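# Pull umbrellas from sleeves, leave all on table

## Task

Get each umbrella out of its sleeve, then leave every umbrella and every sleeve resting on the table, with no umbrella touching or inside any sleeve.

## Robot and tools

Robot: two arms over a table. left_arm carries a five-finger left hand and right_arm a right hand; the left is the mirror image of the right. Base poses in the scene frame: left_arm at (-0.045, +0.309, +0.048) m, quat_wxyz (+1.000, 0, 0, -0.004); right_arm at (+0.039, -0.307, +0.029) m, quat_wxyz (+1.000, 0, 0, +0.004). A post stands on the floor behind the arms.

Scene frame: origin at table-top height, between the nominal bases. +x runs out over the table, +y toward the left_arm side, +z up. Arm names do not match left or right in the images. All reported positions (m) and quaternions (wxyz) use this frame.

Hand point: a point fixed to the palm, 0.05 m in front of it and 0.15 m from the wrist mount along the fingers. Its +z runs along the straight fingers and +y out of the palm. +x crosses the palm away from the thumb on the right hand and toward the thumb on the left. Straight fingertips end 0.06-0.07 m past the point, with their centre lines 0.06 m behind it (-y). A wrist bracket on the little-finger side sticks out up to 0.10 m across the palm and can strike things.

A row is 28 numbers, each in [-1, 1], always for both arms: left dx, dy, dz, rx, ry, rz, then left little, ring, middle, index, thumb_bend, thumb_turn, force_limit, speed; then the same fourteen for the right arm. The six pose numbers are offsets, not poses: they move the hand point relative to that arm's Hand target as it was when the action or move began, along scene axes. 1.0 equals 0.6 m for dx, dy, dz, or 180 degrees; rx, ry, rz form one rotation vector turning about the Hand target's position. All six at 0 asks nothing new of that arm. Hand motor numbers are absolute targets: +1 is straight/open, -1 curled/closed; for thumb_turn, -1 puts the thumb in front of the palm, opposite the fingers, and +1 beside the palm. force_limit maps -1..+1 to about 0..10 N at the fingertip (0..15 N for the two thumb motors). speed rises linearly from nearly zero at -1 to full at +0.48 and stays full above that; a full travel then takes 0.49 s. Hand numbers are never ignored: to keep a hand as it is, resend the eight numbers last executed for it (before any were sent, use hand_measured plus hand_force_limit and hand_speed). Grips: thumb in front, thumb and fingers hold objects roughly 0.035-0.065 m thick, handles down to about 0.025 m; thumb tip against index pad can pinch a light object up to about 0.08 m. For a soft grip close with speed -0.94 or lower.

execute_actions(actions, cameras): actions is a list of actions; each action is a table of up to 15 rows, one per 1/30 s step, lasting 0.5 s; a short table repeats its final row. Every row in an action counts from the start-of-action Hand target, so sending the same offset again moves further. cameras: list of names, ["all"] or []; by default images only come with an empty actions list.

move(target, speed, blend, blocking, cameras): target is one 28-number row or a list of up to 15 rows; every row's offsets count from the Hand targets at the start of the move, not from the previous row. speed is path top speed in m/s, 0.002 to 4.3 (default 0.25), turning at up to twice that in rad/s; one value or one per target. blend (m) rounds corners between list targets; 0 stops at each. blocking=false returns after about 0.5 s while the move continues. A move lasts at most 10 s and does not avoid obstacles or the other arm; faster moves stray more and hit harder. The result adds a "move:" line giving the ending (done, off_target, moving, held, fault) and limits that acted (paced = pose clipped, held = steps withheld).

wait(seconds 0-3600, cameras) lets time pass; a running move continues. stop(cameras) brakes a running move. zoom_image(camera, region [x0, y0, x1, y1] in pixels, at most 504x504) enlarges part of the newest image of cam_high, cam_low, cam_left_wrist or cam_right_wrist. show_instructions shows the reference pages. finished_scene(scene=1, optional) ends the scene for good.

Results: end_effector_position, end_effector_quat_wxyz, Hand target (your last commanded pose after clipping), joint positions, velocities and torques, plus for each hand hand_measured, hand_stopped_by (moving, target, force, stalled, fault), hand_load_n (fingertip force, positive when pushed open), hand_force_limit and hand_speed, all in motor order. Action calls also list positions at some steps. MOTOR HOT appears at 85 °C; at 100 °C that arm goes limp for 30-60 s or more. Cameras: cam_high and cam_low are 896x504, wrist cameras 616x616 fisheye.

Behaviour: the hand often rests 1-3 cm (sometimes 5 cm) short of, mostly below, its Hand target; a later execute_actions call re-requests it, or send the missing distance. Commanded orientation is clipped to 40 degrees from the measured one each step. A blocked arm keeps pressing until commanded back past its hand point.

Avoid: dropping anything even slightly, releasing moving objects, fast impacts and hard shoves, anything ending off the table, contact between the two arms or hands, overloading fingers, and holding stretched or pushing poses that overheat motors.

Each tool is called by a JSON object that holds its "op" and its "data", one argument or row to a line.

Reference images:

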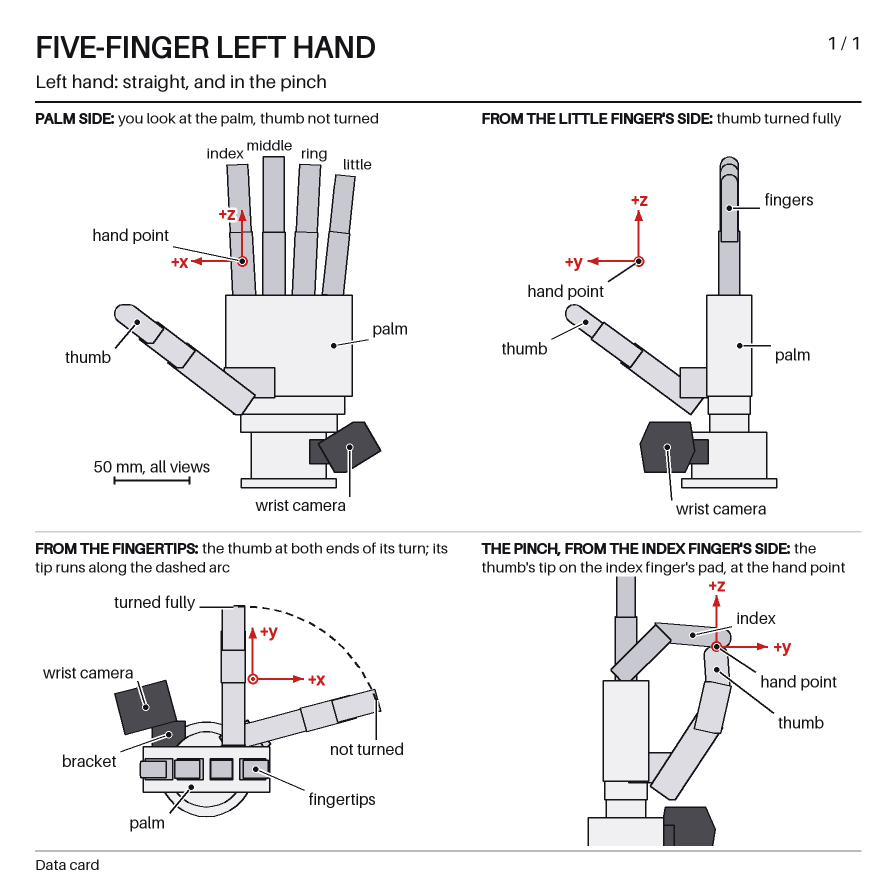

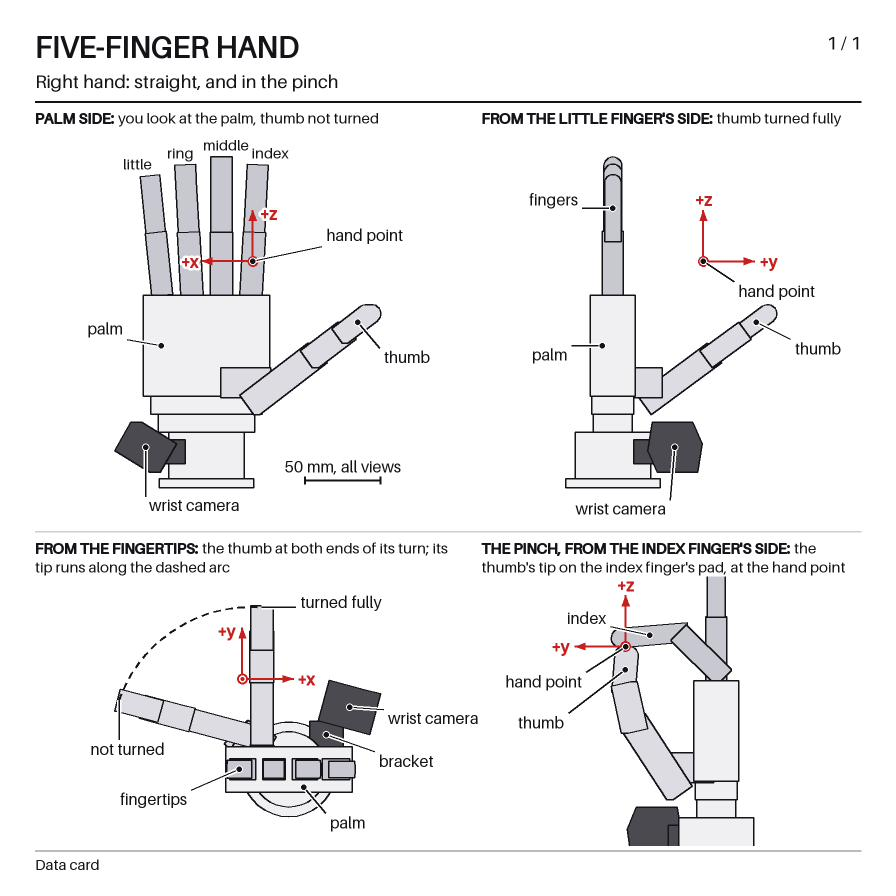

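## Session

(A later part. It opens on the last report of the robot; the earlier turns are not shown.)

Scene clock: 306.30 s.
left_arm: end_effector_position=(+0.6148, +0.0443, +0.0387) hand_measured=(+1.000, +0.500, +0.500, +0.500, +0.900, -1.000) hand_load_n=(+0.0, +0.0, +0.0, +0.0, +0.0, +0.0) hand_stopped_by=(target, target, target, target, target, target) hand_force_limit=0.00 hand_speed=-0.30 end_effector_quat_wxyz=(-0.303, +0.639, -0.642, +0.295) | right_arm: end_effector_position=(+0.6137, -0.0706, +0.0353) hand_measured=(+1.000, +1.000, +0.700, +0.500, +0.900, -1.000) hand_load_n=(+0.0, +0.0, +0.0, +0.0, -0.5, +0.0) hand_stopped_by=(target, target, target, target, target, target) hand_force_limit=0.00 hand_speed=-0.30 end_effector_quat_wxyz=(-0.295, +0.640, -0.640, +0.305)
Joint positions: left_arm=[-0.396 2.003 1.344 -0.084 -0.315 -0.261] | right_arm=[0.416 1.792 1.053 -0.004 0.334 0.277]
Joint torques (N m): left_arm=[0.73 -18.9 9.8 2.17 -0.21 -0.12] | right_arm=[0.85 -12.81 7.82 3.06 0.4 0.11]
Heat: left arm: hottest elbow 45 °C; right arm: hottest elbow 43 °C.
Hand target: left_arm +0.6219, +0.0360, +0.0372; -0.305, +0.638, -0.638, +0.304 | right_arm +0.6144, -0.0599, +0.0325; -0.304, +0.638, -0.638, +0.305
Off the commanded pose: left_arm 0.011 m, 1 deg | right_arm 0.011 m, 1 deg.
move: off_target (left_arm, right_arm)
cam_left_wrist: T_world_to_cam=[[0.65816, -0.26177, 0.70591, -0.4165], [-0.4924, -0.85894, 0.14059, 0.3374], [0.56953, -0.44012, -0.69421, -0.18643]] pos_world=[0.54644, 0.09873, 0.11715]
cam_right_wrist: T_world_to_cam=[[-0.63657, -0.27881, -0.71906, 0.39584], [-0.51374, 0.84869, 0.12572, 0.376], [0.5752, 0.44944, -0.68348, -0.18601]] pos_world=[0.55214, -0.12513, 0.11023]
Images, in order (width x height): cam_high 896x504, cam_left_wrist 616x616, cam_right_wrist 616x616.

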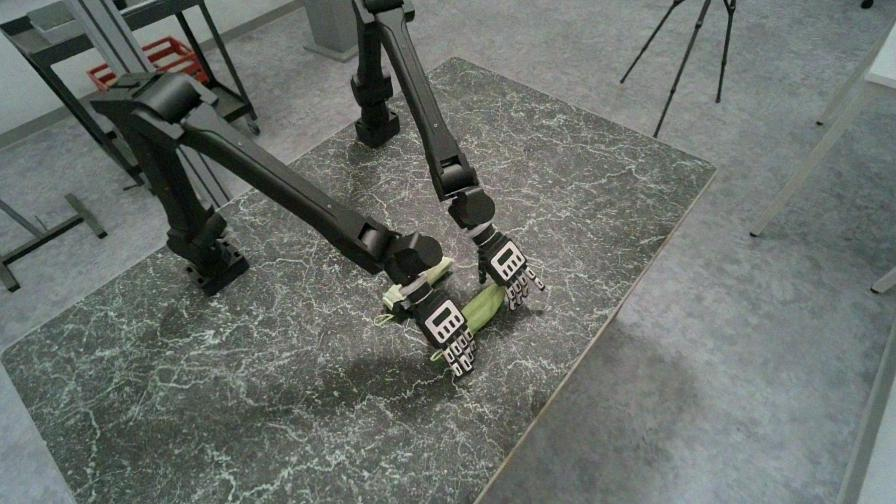

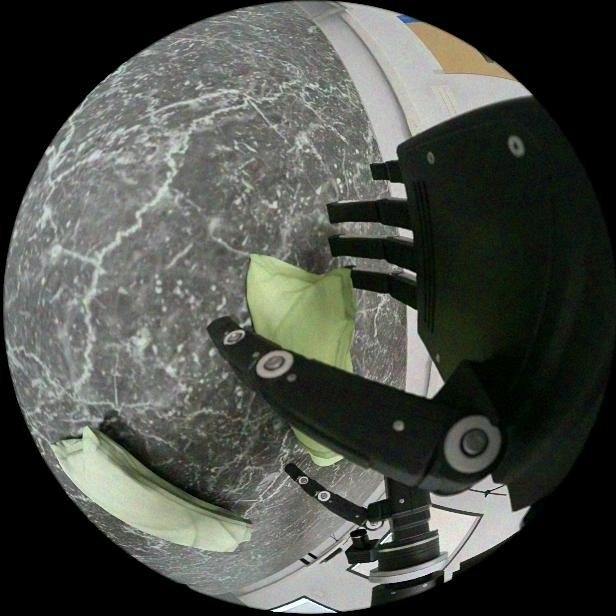

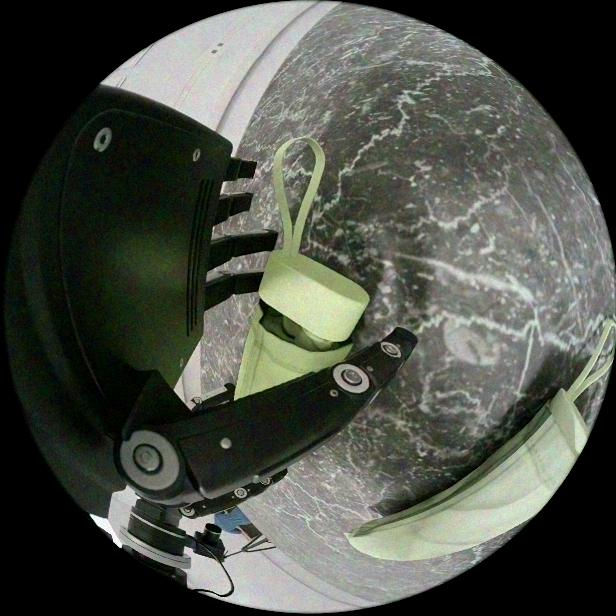

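{"op": "move", "data": {
  "target": [0, 0, 0, 0, 0, 0, 1, 0.5, 0.27, 0.27, 0.42, -1, -0.2, -0.7, 0, 0, 0, 0, 0, 0, 1, 1, 0.7, 0.27, 0.42, -1, -0.2, -0.7],
  "speed": 0.04,
  "cameras": ["cam_left_wrist", "cam_right_wrist"]
}}

Scene clock: 318.43 s.
left_arm: end_effector_position=(+0.6148, +0.0443, +0.0387) hand_measured=(+1.000, +0.500, +0.270, +0.270, +0.420, -1.000) hand_load_n=(+0.0, +0.0, +0.0, +0.0, +0.0, +0.0) hand_stopped_by=(target, target, target, target, target, target) hand_force_limit=-0.20 hand_speed=-0.70 end_effector_quat_wxyz=(-0.303, +0.639, -0.642, +0.295) | right_arm: end_effector_position=(+0.6137, -0.0707, +0.0353) hand_measured=(+1.000, +1.000, +0.700, +0.270, +0.422, -1.000) hand_load_n=(+0.0, +0.0, +0.0, +2.0, +4.0, -0.5) hand_stopped_by=(target, target, target, target, target, target) hand_force_limit=-0.20 hand_speed=-0.70 end_effector_quat_wxyz=(-0.295, +0.640, -0.640, +0.305)
Joint positions: left_arm=[-0.396 2.003 1.344 -0.084 -0.315 -0.261] | right_arm=[0.416 1.792 1.053 -0.004 0.334 0.277]
Joint torques (N m): left_arm=[0.73 -18.84 9.78 2.17 -0.22 -0.12] | right_arm=[0.97 -12.81 7.9 3.12 0.4 0.08]
Heat: left arm: hottest elbow 45 °C; right arm: hottest elbow 42 °C.
Hand target: left_arm +0.6219, +0.0360, +0.0372; -0.305, +0.638, -0.638, +0.304 | right_arm +0.6145, -0.0599, +0.0325; -0.304, +0.638, -0.638, +0.305
Off the commanded pose: left_arm 0.011 m, 1 deg | right_arm 0.011 m, 1 deg.
move: done
cam_left_wrist: T_world_to_cam=[[0.65816, -0.26177, 0.70591, -0.4165], [-0.4924, -0.85894, 0.14059, 0.3374], [0.56953, -0.44012, -0.69421, -0.18643]] pos_world=[0.54644, 0.09873, 0.11715]
cam_right_wrist: T_world_to_cam=[[-0.63656, -0.27876, -0.71908, 0.39585], [-0.51351, 0.84886, 0.12551, 0.37591], [0.57541, 0.44915, -0.6835, -0.18616]] pos_world=[0.55214, -0.12513, 0.11023]

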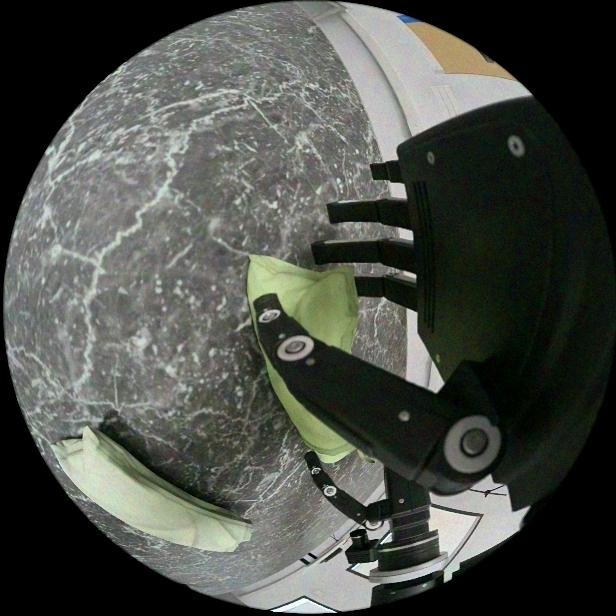

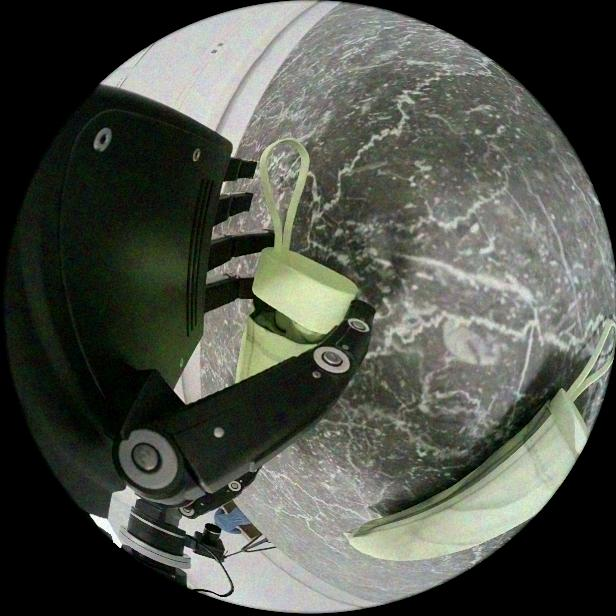

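{"op": "zoom_image", "data": {
  "camera": "cam_right_wrist",
  "region": [180, 110, 420, 400]
}}

{"op": "zoom_image", "data": {
  "camera": "cam_left_wrist",
  "region": [220, 220, 420, 480]
}}

Scaled by 1.738 from the camera's image (finer frame: 880x880).

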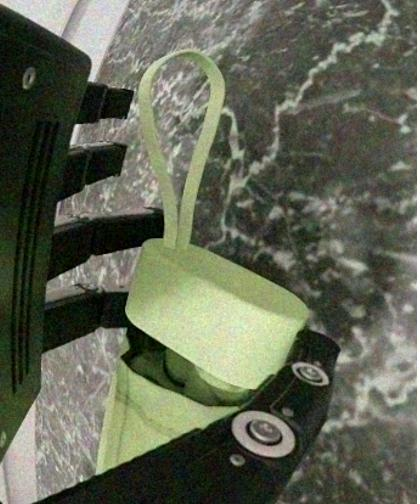

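Scaled by 1.938 from the camera's image (finer frame: 880x880).

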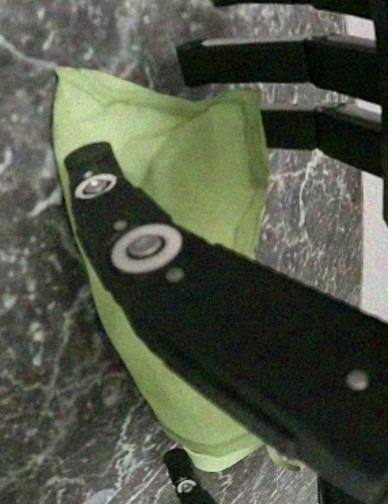

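{"op": "move", "data": {
  "target": [
    [0, 0, 0, 0, 0, 0, 1, 0.5, 0.27, 0.27, 0.42, -1, -0.2, -0.7, 0, 0, 0, 0, 0, 0, 1, 1, 0.7, 0.5, 0.8, -1, -0.2, -0.5],
    [0, 0, 0, 0, 0, 0, 1, 0.5, 0.27, 0.27, 0.42, -1, -0.2, -0.7, 0.002, -0.02, 0, 0, 0, 0, 1, 1, 0.7, 0.5, 0.8, -1, -0.2, -0.5]
  ],
  "speed": 0.04,
  "cameras": ["cam_right_wrist"]
}}

Scene clock: 330.73 s.
left_arm: end_effector_position=(+0.6148, +0.0443, +0.0387) hand_measured=(+1.000, +0.500, +0.270, +0.270, +0.420, -1.000) hand_load_n=(+0.0, +0.0, +0.0, +0.0, +0.0, +0.0) hand_stopped_by=(target, target, target, target, target, target) hand_force_limit=-0.20 hand_speed=-0.70 end_effector_quat_wxyz=(-0.303, +0.639, -0.642, +0.295) | right_arm: end_effector_position=(+0.6100, -0.0704, +0.0316) hand_measured=(+1.000, +1.000, +0.700, +0.500, +0.800, -1.000) hand_load_n=(+0.0, +0.0, +0.0, +0.0, +0.0, +0.0) hand_stopped_by=(target, target, target, target, target, target) hand_force_limit=-0.20 hand_speed=-0.50 end_effector_quat_wxyz=(-0.297, +0.642, -0.639, +0.301)
Joint positions: left_arm=[-0.396 2.003 1.344 -0.084 -0.315 -0.261] | right_arm=[0.416 1.792 1.042 0.006 0.325 0.277]
Joint torques (N m): left_arm=[0.73 -18.96 9.8 2.18 -0.21 -0.12] | right_arm=[-0.56 -13.68 7.66 3.02 0.11 -0.11]
Heat: left arm: hottest elbow 45 °C; right arm: hottest elbow 42 °C.
Hand target: left_arm +0.6219, +0.0360, +0.0372; -0.305, +0.638, -0.638, +0.304 | right_arm +0.6156, -0.0719, +0.0325; -0.304, +0.639, -0.638, +0.305
Off the commanded pose: left_arm 0.011 m, 1 deg | right_arm 0.006 m, 1 deg.
move: done
cam_right_wrist: T_world_to_cam=[[-0.63753, -0.2795, -0.71794, 0.39145], [-0.51871, 0.84474, 0.13175, 0.37691], [0.56965, 0.4564, -0.68352, -0.18267]] pos_world=[0.54913, -0.12561, 0.10652]

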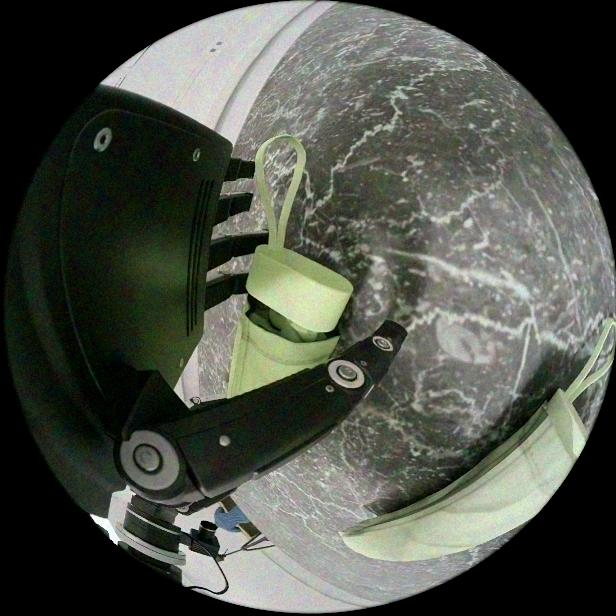

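{"op": "move", "data": {
  "target": [0, 0, 0, 0, 0, 0, 1, 0.5, 0.27, 0.27, 0.42, -1, -0.2, -0.7, 0.0167, -0.016, 0.006, 0, 0, 0, 1, 1, 0.7, 0.5, 0.8, -1, -0.2, -0.5],
  "speed": 0.05,
  "cameras": ["cam_right_wrist"]
}}

Scene clock: 337.03 s.
left_arm: end_effector_position=(+0.6148, +0.0443, +0.0387) hand_measured=(+1.000, +0.500, +0.270, +0.270, +0.420, -1.000) hand_load_n=(+0.0, +0.0, +0.0, +0.0, +0.0, +0.0) hand_stopped_by=(target, target, target, target, target, target) hand_force_limit=-0.20 hand_speed=-0.70 end_effector_quat_wxyz=(-0.303, +0.639, -0.642, +0.295) | right_arm: end_effector_position=(+0.6132, -0.0789, +0.0312) hand_measured=(+1.000, +1.000, +0.700, +0.500, +0.800, -1.000) hand_load_n=(+0.0, +0.0, +0.0, +0.0, +0.0, +0.0) hand_stopped_by=(target, target, target, target, target, target) hand_force_limit=-0.20 hand_speed=-0.50 end_effector_quat_wxyz=(-0.296, +0.643, -0.640, +0.299)
Joint positions: left_arm=[-0.396 2.003 1.344 -0.084 -0.315 -0.261] | right_arm=[0.396 1.792 1.042 0.007 0.307 0.265]
Joint torques (N m): left_arm=[0.73 -18.9 9.8 2.17 -0.21 -0.12] | right_arm=[-1.32 -13.22 9.26 2.62 0.08 -0.16]
Heat: left arm: hottest elbow 45 °C; right arm: hottest elbow 42 °C.
Hand target: left_arm +0.6219, +0.0360, +0.0372; -0.305, +0.638, -0.638, +0.304 | right_arm +0.6257, -0.0815, +0.0361; -0.304, +0.638, -0.638, +0.305
Off the commanded pose: left_arm 0.011 m, 1 deg | right_arm 0.014 m, 1 deg.
move: off_target (right_arm)
cam_right_wrist: T_world_to_cam=[[-0.64047, -0.27852, -0.7157, 0.39255], [-0.51938, 0.84357, 0.1365, 0.38604], [0.56572, 0.45915, -0.68494, -0.17819]] pos_world=[0.55272, -0.1345, 0.10621]

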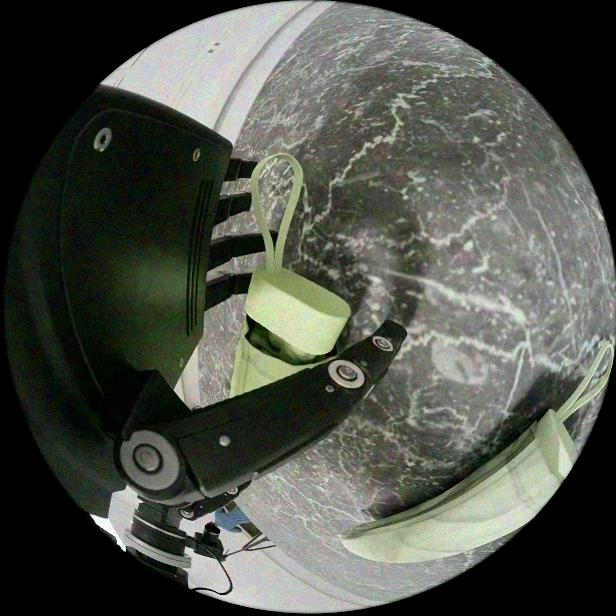

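{"op": "move", "data": {
  "target": [0, 0, 0, 0, 0, 0, 1, 0.5, 0.27, 0.27, 0.42, -1, -0.2, -0.7, 0.0083, 0.0325, 0.004, 0, 0, 0, 1, 1, 0.7, 0.5, 0.8, -1, -0.2, -0.5],
  "speed": 0.05,
  "cameras": ["cam_right_wrist"]
}}

{"op": "zoom_image", "data": {
  "camera": "cam_right_wrist",
  "region": [180, 110, 420, 400]
}}

Scene clock: 344.30 s.
left_arm: end_effector_position=(+0.6148, +0.0443, +0.0387) hand_measured=(+1.000, +0.500, +0.270, +0.270, +0.420, -1.000) hand_load_n=(+0.0, +0.0, +0.0, +0.0, +0.0, +0.5) hand_stopped_by=(target, target, target, target, target, target) hand_force_limit=-0.20 hand_speed=-0.70 end_effector_quat_wxyz=(-0.303, +0.639, -0.642, +0.295) | right_arm: end_effector_position=(+0.6228, -0.0757, +0.0347) hand_measured=(+1.000, +1.000, +0.700, +0.500, +0.800, -1.000) hand_load_n=(+0.0, +0.0, +0.0, +0.0, +0.0, +0.0) hand_stopped_by=(target, target, target, target, target, target) hand_force_limit=-0.20 hand_speed=-0.50 end_effector_quat_wxyz=(-0.298, +0.639, -0.640, +0.306)
Joint positions: left_arm=[-0.396 2.003 1.344 -0.084 -0.315 -0.261] | right_arm=[0.4 1.805 1.066 0.007 0.321 0.264]
Joint torques (N m): left_arm=[0.79 -18.96 9.78 2.18 -0.21 -0.12] | right_arm=[0.38 -12.04 10.81 1.66 0.37 0.1]
Heat: left arm: hottest elbow 45 °C; right arm: hottest elbow 42 °C.
Hand target: left_arm +0.6219, +0.0360, +0.0372; -0.305, +0.638, -0.638, +0.304 | right_arm +0.6306, -0.0619, +0.0385; -0.304, +0.639, -0.638, +0.305
Off the commanded pose: left_arm 0.011 m, 1 deg | right_arm 0.016 m, 1 deg.
move: off_target (right_arm)
cam_right_wrist: T_world_to_cam=[[-0.63185, -0.27731, -0.72379, 0.39713], [-0.51514, 0.84797, 0.12481, 0.3859], [0.57914, 0.45171, -0.67865, -0.19189]] pos_world=[0.56085, -0.13043, 0.10905]

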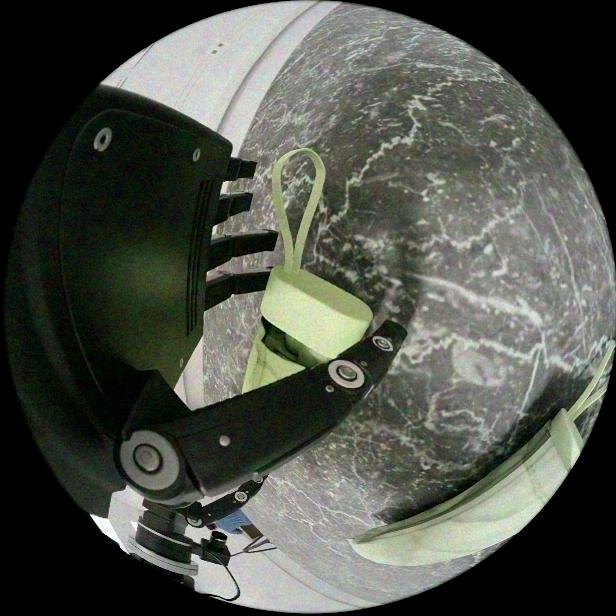

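Scaled by 1.738 from the camera's image (finer frame: 880x880).

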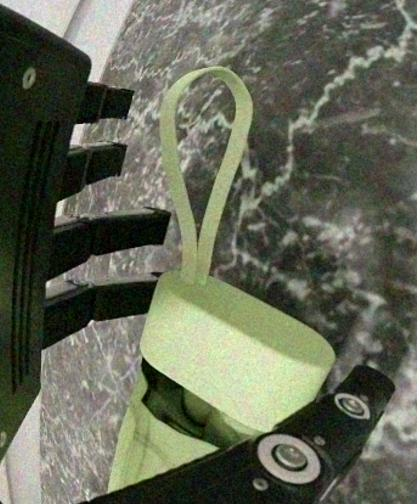

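{"op": "move", "data": {
  "target": [0, 0, 0, 0, 0, 0, 1, 0.5, 0.27, 0.27, 0.42, -1, -0.2, -0.7, 0, 0.013, 0, 0, 0, 0, 1, 1, 0.7, 0.5, 0.8, -1, -0.2, -0.5],
  "speed": 0.05,
  "cameras": ["cam_right_wrist"]
}}

{"op": "zoom_image", "data": {
  "camera": "cam_right_wrist",
  "region": [180, 110, 420, 400]
}}

Scene clock: 353.07 s.
left_arm: end_effector_position=(+0.6148, +0.0443, +0.0387) hand_measured=(+1.000, +0.500, +0.270, +0.270, +0.420, -1.000) hand_load_n=(+0.0, +0.0, +0.0, +0.0, +0.0, +0.0) hand_stopped_by=(target, target, target, target, target, target) hand_force_limit=-0.20 hand_speed=-0.70 end_effector_quat_wxyz=(-0.303, +0.639, -0.642, +0.295) | right_arm: end_effector_position=(+0.6226, -0.0665, +0.0348) hand_measured=(+1.000, +1.000, +0.700, +0.500, +0.800, -1.000) hand_load_n=(+0.0, +0.0, +0.0, +0.0, +0.0, +0.0) hand_stopped_by=(target, target, target, target, target, target) hand_force_limit=-0.20 hand_speed=-0.50 end_effector_quat_wxyz=(-0.299, +0.639, -0.638, +0.306)
Joint positions: left_arm=[-0.396 2.003 1.344 -0.084 -0.315 -0.261] | right_arm=[0.416 1.812 1.076 0.002 0.332 0.274]
Joint torques (N m): left_arm=[0.79 -18.84 9.81 2.15 -0.21 -0.11] | right_arm=[0.62 -12.98 10.91 1.55 0.38 0.09]
Heat: left arm: hottest elbow 44 °C; right arm: hottest elbow 42 °C.
Hand target: left_arm +0.6219, +0.0360, +0.0372; -0.305, +0.638, -0.638, +0.304 | right_arm +0.6307, -0.0542, +0.0387; -0.304, +0.638, -0.638, +0.305
Off the commanded pose: left_arm 0.011 m, 1 deg | right_arm 0.015 m, 1 deg.
move: off_target (right_arm)
cam_right_wrist: T_world_to_cam=[[-0.62981, -0.27872, -0.72502, 0.39832], [-0.51755, 0.8466, 0.12413, 0.37942], [0.5792, 0.45341, -0.67745, -0.1958]] pos_world=[0.56065, -0.12142, 0.10905]

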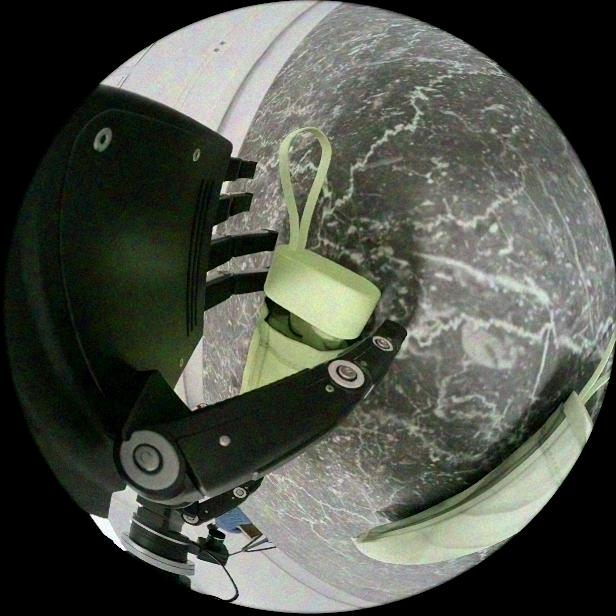

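Scaled by 1.738 from the camera's image (finer frame: 880x880).

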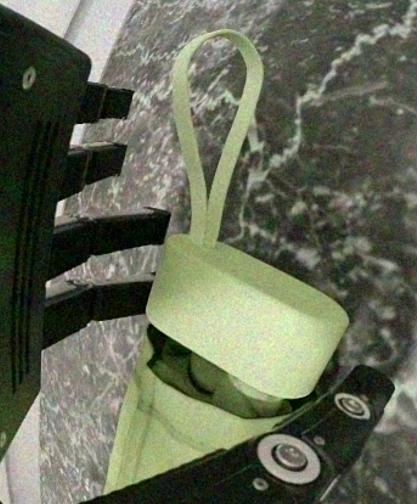

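{"op": "move", "data": {
  "target": [0, 0, 0, 0, 0, 0, 1, 0.5, 0.27, 0.27, 0.42, -1, -0.2, -0.7, 0, 0, 0, 0, 0, 0, 1, 1, 0.7, -0.1, 0.15, -1, 0, -0.85],
  "speed": 0.05,
  "cameras": ["cam_right_wrist", "cam_high"]
}}

{"op": "zoom_image", "data": {
  "camera": "cam_right_wrist",
  "region": [180, 110, 420, 400]
}}

Scene clock: 359.37 s.
left_arm: end_effector_position=(+0.6148, +0.0443, +0.0387) hand_measured=(+1.000, +0.500, +0.270, +0.270, +0.420, -1.000) hand_load_n=(+0.0, +0.0, +0.0, +0.0, +0.0, +0.0) hand_stopped_by=(target, target, target, target, target, target) hand_force_limit=-0.20 hand_speed=-0.70 end_effector_quat_wxyz=(-0.303, +0.639, -0.642, +0.295) | right_arm: end_effector_position=(+0.6231, -0.0663, +0.0338) hand_measured=(+1.000, +1.000, +0.700, +0.058, +0.518, -1.000) hand_load_n=(+0.0, +0.0, +0.0, +6.0, +7.0, -1.0) hand_stopped_by=(target, target, target, force, force, target) hand_force_limit=0.00 hand_speed=-0.85 end_effector_quat_wxyz=(-0.299, +0.638, -0.640, +0.306)
Joint positions: left_arm=[-0.396 2.003 1.344 -0.084 -0.315 -0.261] | right_arm=[0.416 1.815 1.078 0.002 0.333 0.279]
Joint torques (N m): left_arm=[0.73 -18.96 9.81 2.18 -0.22 -0.12] | right_arm=[0.79 -13.39 10.78 1.48 0.37 0.05]
Heat: left arm: hottest elbow 44 °C; right arm: hottest elbow 42 °C.
Hand target: left_arm +0.6220, +0.0360, +0.0372; -0.305, +0.638, -0.638, +0.304 | right_arm +0.6306, -0.0543, +0.0385; -0.304, +0.638, -0.638, +0.305
Off the commanded pose: left_arm 0.011 m, 1 deg | right_arm 0.015 m, 1 deg.
move: done
cam_right_wrist: T_world_to_cam=[[-0.63172, -0.27406, -0.72513, 0.39945], [-0.51382, 0.84845, 0.12696, 0.37729], [0.58045, 0.45279, -0.6768, -0.19769]] pos_world=[0.56095, -0.12113, 0.10795]
Images, in order (width x height): cam_high 896x504, cam_right_wrist 616x616.

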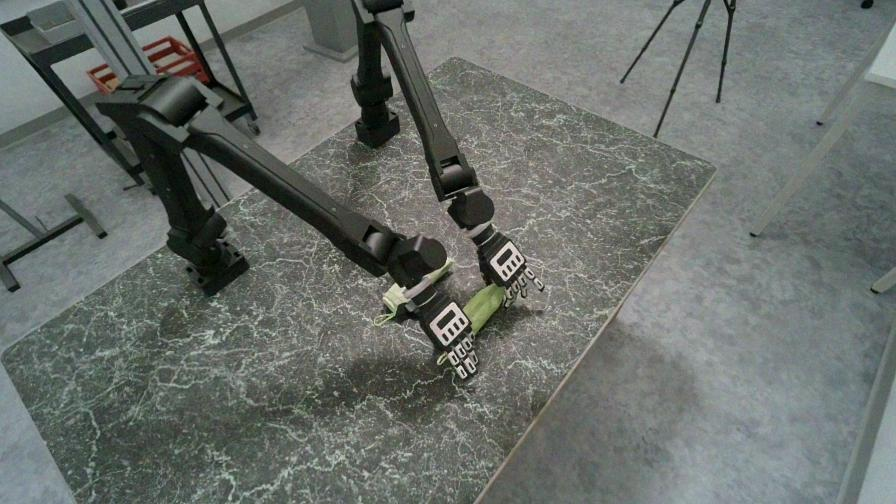

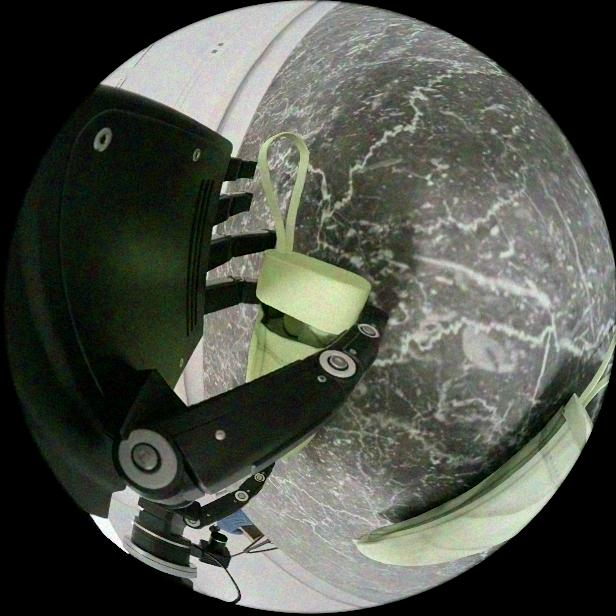

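Scaled by 1.738 from the camera's image (finer frame: 880x880).

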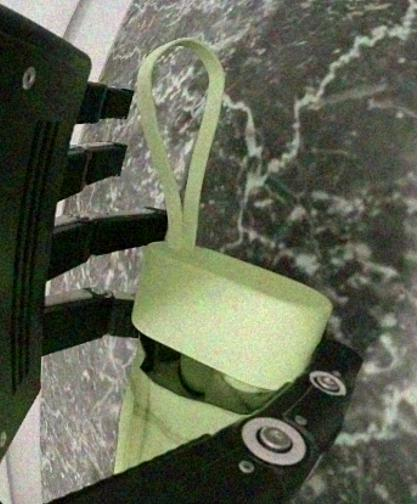

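{"op": "move", "data": {
  "target": [0, 0, 0, 0, 0, 0, 1, 0.5, -0.1, -0.1, 0.1, -1, -0.2, -0.85, 0, 0, 0, 0, 0, 0, 1, 1, 0.7, -0.1, 0.15, -1, 0, -0.85],
  "speed": 0.05,
  "cameras": ["cam_left_wrist", "cam_high"]
}}

{"op": "zoom_image", "data": {
  "camera": "cam_left_wrist",
  "region": [200, 220, 440, 480]
}}

{"op": "zoom_image", "data": {
  "camera": "cam_high",
  "region": [410, 220, 560, 400]
}}

Scene clock: 365.13 s.
left_arm: end_effector_position=(+0.6145, +0.0444, +0.0371) hand_measured=(+1.000, +0.500, -0.100, -0.100, +0.102, -1.000) hand_load_n=(+0.0, +0.0, +0.5, +2.0, +3.0, +0.5) hand_stopped_by=(target, target, target, target, target, target) hand_force_limit=-0.20 hand_speed=-0.85 end_effector_quat_wxyz=(-0.302, +0.640, -0.643, +0.294) | right_arm: end_effector_position=(+0.6230, -0.0664, +0.0333) hand_measured=(+1.000, +1.000, +0.700, +0.058, +0.518, -1.000) hand_load_n=(+0.0, +0.0, +0.0, +5.5, +7.0, -0.5) hand_stopped_by=(target, target, target, force, force, target) hand_force_limit=0.00 hand_speed=-0.85 end_effector_quat_wxyz=(-0.299, +0.638, -0.641, +0.306)
Joint positions: left_arm=[-0.396 2.005 1.344 -0.084 -0.315 -0.261] | right_arm=[0.416 1.816 1.078 0.002 0.333 0.279]
Joint torques (N m): left_arm=[0.85 -19.14 9.8 2.17 -0.21 -0.12] | right_arm=[0.67 -13.27 10.78 1.51 0.36 0.03]
Heat: left arm: hottest elbow 44 °C; right arm: hottest elbow 43 °C.
Hand target: left_arm +0.6220, +0.0360, +0.0371; -0.305, +0.638, -0.638, +0.304 | right_arm +0.6306, -0.0543, +0.0385; -0.304, +0.638, -0.638, +0.305
Off the commanded pose: left_arm 0.011 m, 1 deg | right_arm 0.015 m, 1 deg.
move: done
cam_left_wrist: T_world_to_cam=[[0.65965, -0.26234, 0.7043, -0.41599], [-0.49207, -0.85908, 0.14089, 0.33743], [0.56809, -0.4395, -0.69578, -0.1864]] pos_world=[0.54634, 0.09883, 0.11575]
Images, in order (width x height): cam_high 896x504, cam_left_wrist 616x616.

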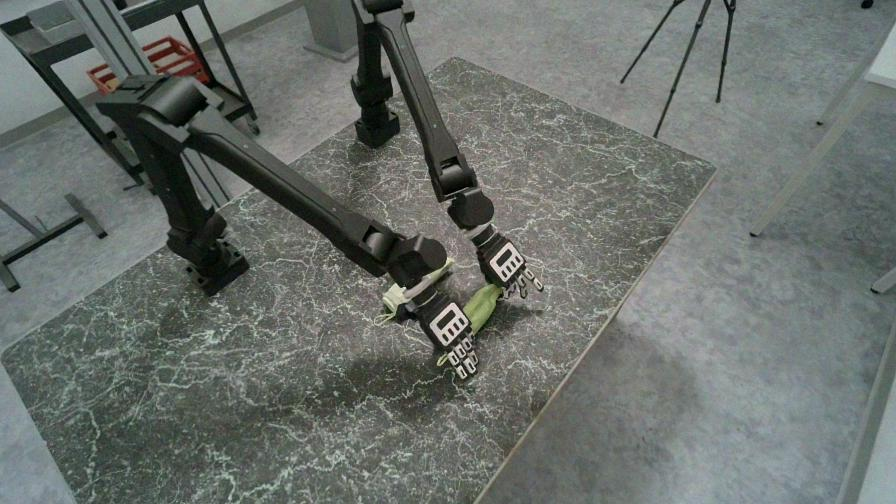

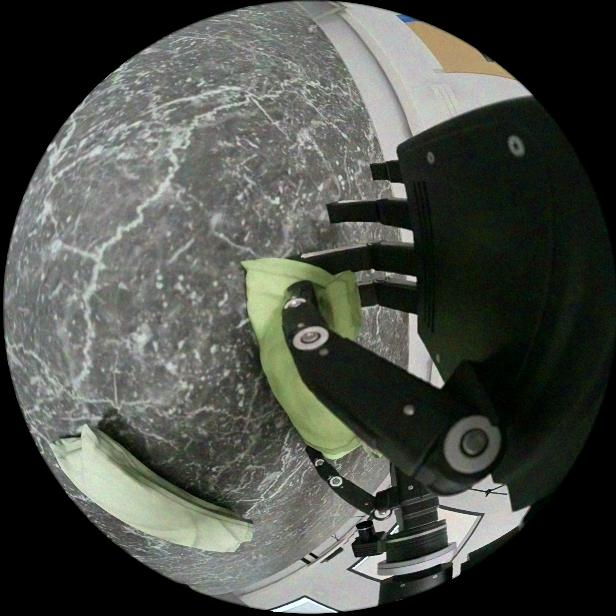

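Scaled by 1.938 from the camera's image (finer frame: 880x880).

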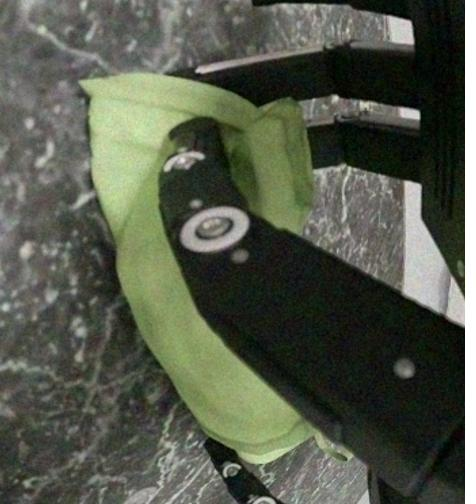

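Scaled by 2.800 from the camera's image (finer frame: 1280x720).

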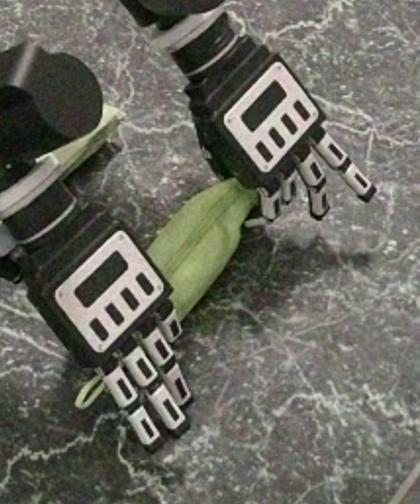

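{"op": "move", "data": {
  "target": [0, 0, 0, 0, 0, 0, 1, 0.5, -0.4, -0.4, -0.15, -1, 0.1, -0.85, 0, 0, 0, 0, 0, 0, 1, 1, 0.7, -0.1, 0.15, -1, 0, -0.85],
  "speed": 0.05,
  "cameras": ["cam_left_wrist", "cam_high"]
}}

{"op": "zoom_image", "data": {
  "camera": "cam_left_wrist",
  "region": [200, 220, 440, 480]
}}

Scene clock: 369.60 s.
left_arm: end_effector_position=(+0.6145, +0.0444, +0.0371) hand_measured=(+1.000, +0.500, -0.220, -0.222, +0.044, -1.000) hand_load_n=(+0.0, +0.0, +7.0, +6.5, +8.5, +0.5) hand_stopped_by=(target, target, force, force, force, target) hand_force_limit=0.10 hand_speed=-0.85 end_effector_quat_wxyz=(-0.302, +0.640, -0.643, +0.294) | right_arm: end_effector_position=(+0.6220, -0.0668, +0.0315) hand_measured=(+1.000, +1.000, +0.700, +0.058, +0.518, -1.000) hand_load_n=(+0.0, +0.0, +0.0, +4.0, +5.5, -2.0) hand_stopped_by=(target, target, target, force, force, target) hand_force_limit=0.00 hand_speed=-0.85 end_effector_quat_wxyz=(-0.297, +0.639, -0.641, +0.305)
Joint positions: left_arm=[-0.396 2.005 1.344 -0.084 -0.315 -0.261] | right_arm=[0.416 1.818 1.078 -0.002 0.333 0.279]
Joint torques (N m): left_arm=[0.73 -19.19 9.77 2.17 -0.22 -0.12] | right_arm=[0.85 -13.33 10.76 1.51 0.34 0.01]
Heat: left arm: hottest elbow 44 °C; right arm: hottest elbow 43 °C.
Hand target: left_arm +0.6220, +0.0360, +0.0372; -0.305, +0.638, -0.638, +0.304 | right_arm +0.6306, -0.0543, +0.0384; -0.304, +0.638, -0.638, +0.305
Off the commanded pose: left_arm 0.011 m, 1 deg | right_arm 0.017 m, 1 deg.
move: done
cam_left_wrist: T_world_to_cam=[[0.65965, -0.26234, 0.7043, -0.41599], [-0.49207, -0.85908, 0.14089, 0.33743], [0.56809, -0.4395, -0.69578, -0.1864]] pos_world=[0.54634, 0.09883, 0.11575]
Images, in order (width x height): cam_high 896x504, cam_left_wrist 616x616.

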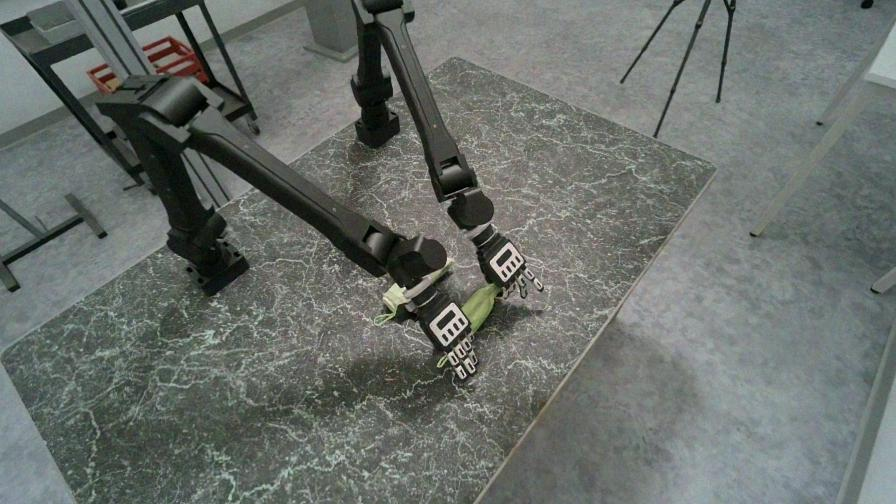

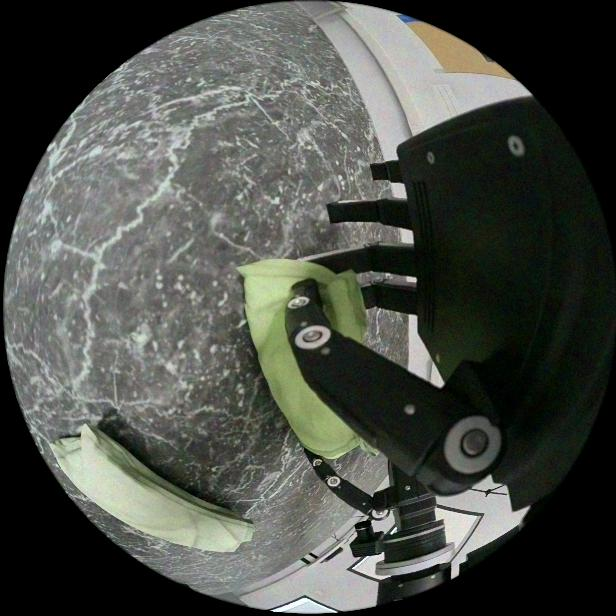

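Scaled by 1.938 from the camera's image (finer frame: 880x880).

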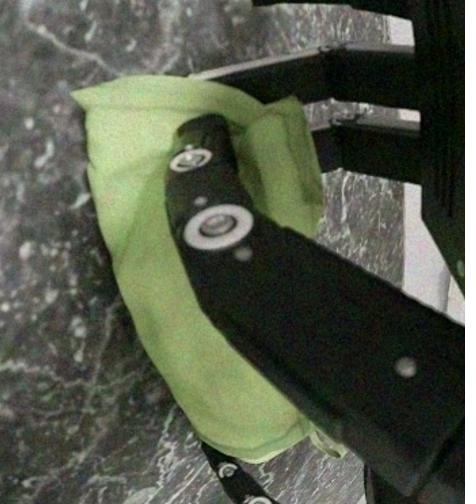

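{"op": "move", "data": {
  "target": [
    [0, 0, 0, 0, 0, 0, 1, 0.5, -0.4, -0.4, -0.15, -1, 0.1, -0.85, 0, 0, 0, 0, 0, 0, 1, 1, 0.7, -0.25, 0.1, -1, 0.4, -0.85],
    [0, 0, 0, 0, 0, 0, 1, 0.5, -0.4, -0.4, -0.15, -1, 0.1, -0.85, 0, -0.1, 0.01, 0, 0, 0, 1, 1, 0.7, -0.25, 0.1, -1, 0.4, -0.85]
  ],
  "speed": 0.05,
  "cameras": ["all"]
}}

{"op": "zoom_image", "data": {
  "camera": "cam_right_wrist",
  "region": [180, 110, 420, 400]
}}

{"op": "zoom_image", "data": {
  "camera": "cam_high",
  "region": [410, 220, 560, 400]
}}

Scene clock: 377.67 s.
left_arm: end_effector_position=(+0.6089, +0.0268, +0.0380) hand_measured=(+1.000, +0.500, -0.220, -0.222, +0.044, -1.000) hand_load_n=(+0.0, +0.0, +7.0, +6.0, +8.0, +0.5) hand_stopped_by=(target, target, force, force, force, target) hand_force_limit=0.10 hand_speed=-0.85 end_effector_quat_wxyz=(-0.294, +0.636, -0.646, +0.303) | right_arm: end_effector_position=(+0.6182, -0.0934, +0.0309) hand_measured=(+1.000, +1.000, +0.700, +0.006, +0.496, -1.000) hand_load_n=(+0.0, +0.0, +0.0, +7.5, +10.5, -0.5) hand_stopped_by=(target, target, target, force, force, target) hand_force_limit=0.40 hand_speed=-0.85 end_effector_quat_wxyz=(-0.299, +0.648, -0.640, +0.286)
Joint positions: left_arm=[-0.418 2.005 1.344 -0.08 -0.306 -0.277] | right_arm=[0.355 1.792 1.045 0.001 0.25 0.241]
Joint torques (N m): left_arm=[2.84 -19.25 9.76 2.06 -0.55 0.03] | right_arm=[-2.73 -15.44 7.5 3.02 0.44 -0.32]
Heat: left arm: hottest elbow 44 °C; right arm: hottest elbow 43 °C.
Hand target: left_arm +0.6220, +0.0360, +0.0373; -0.305, +0.638, -0.638, +0.305 | right_arm +0.6306, -0.1143, +0.0444; -0.304, +0.638, -0.638, +0.305
Off the commanded pose: left_arm 0.016 m, 2 deg | right_arm 0.028 m, 2 deg.
move: off_target (right_arm)
cam_left_wrist: T_world_to_cam=[[0.6541, -0.26065, 0.71008, -0.41434], [-0.50774, -0.84713, 0.15675, 0.32791], [0.56068, -0.46306, -0.68645, -0.18554]] pos_world=[0.54154, 0.08387, 0.11545]
cam_right_wrist: T_world_to_cam=[[-0.64758, -0.27714, -0.70982, 0.39584], [-0.53043, 0.83272, 0.15879, 0.40603], [0.54707, 0.47934, -0.68625, -0.16119]] pos_world=[0.55989, -0.15114, 0.10588]

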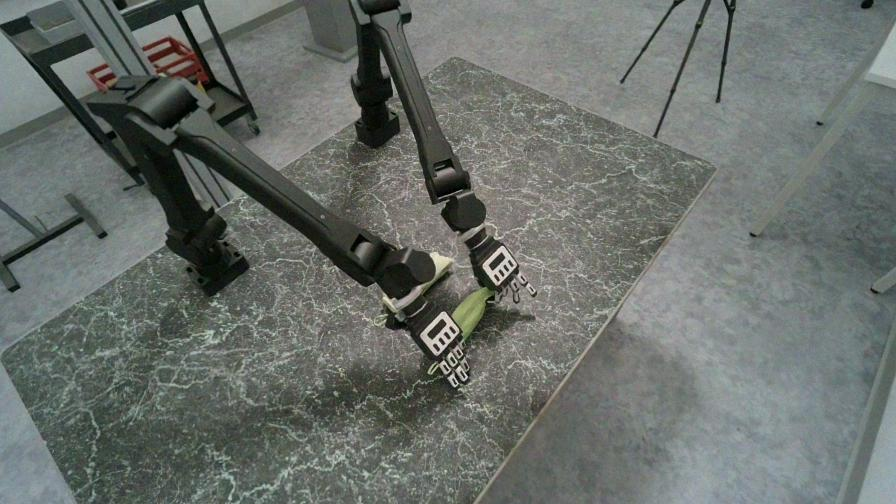

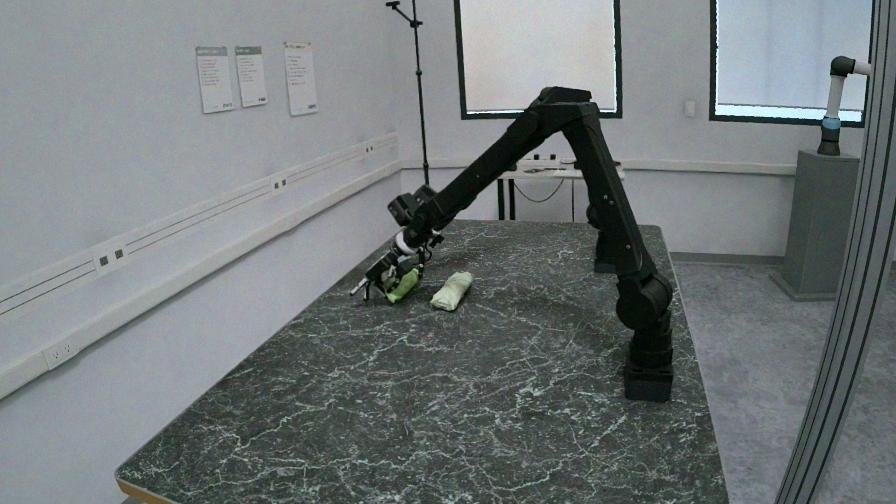

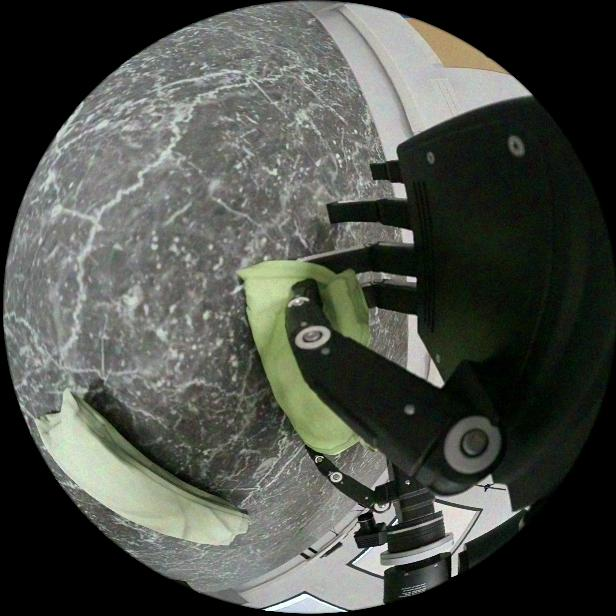

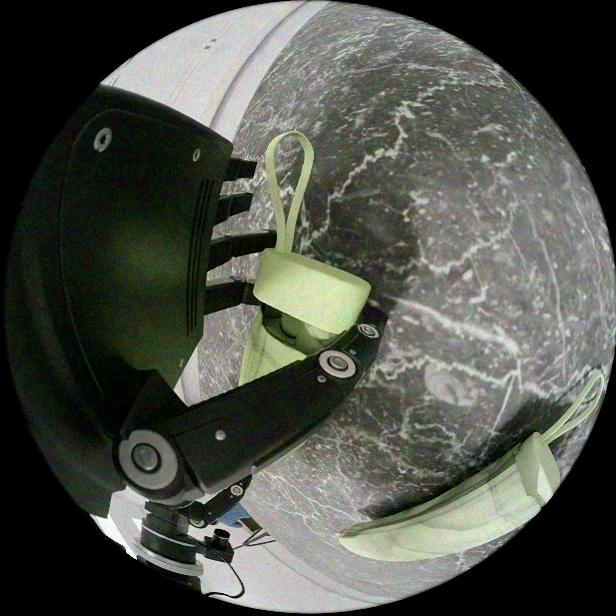

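Scaled by 1.738 from the camera's image (finer frame: 880x880).

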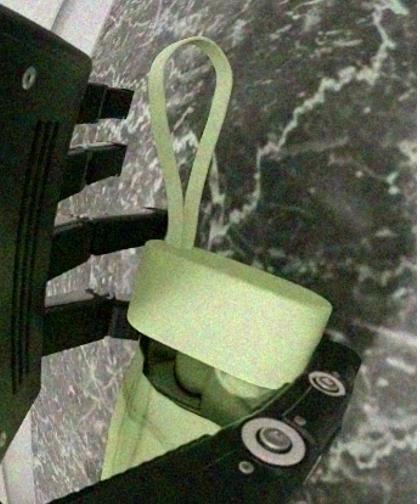

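Scaled by 2.800 from the camera's image (finer frame: 1280x720).

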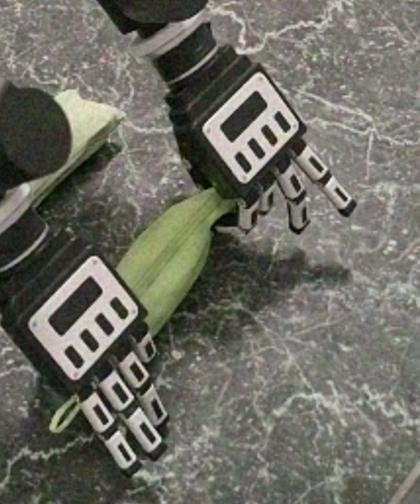

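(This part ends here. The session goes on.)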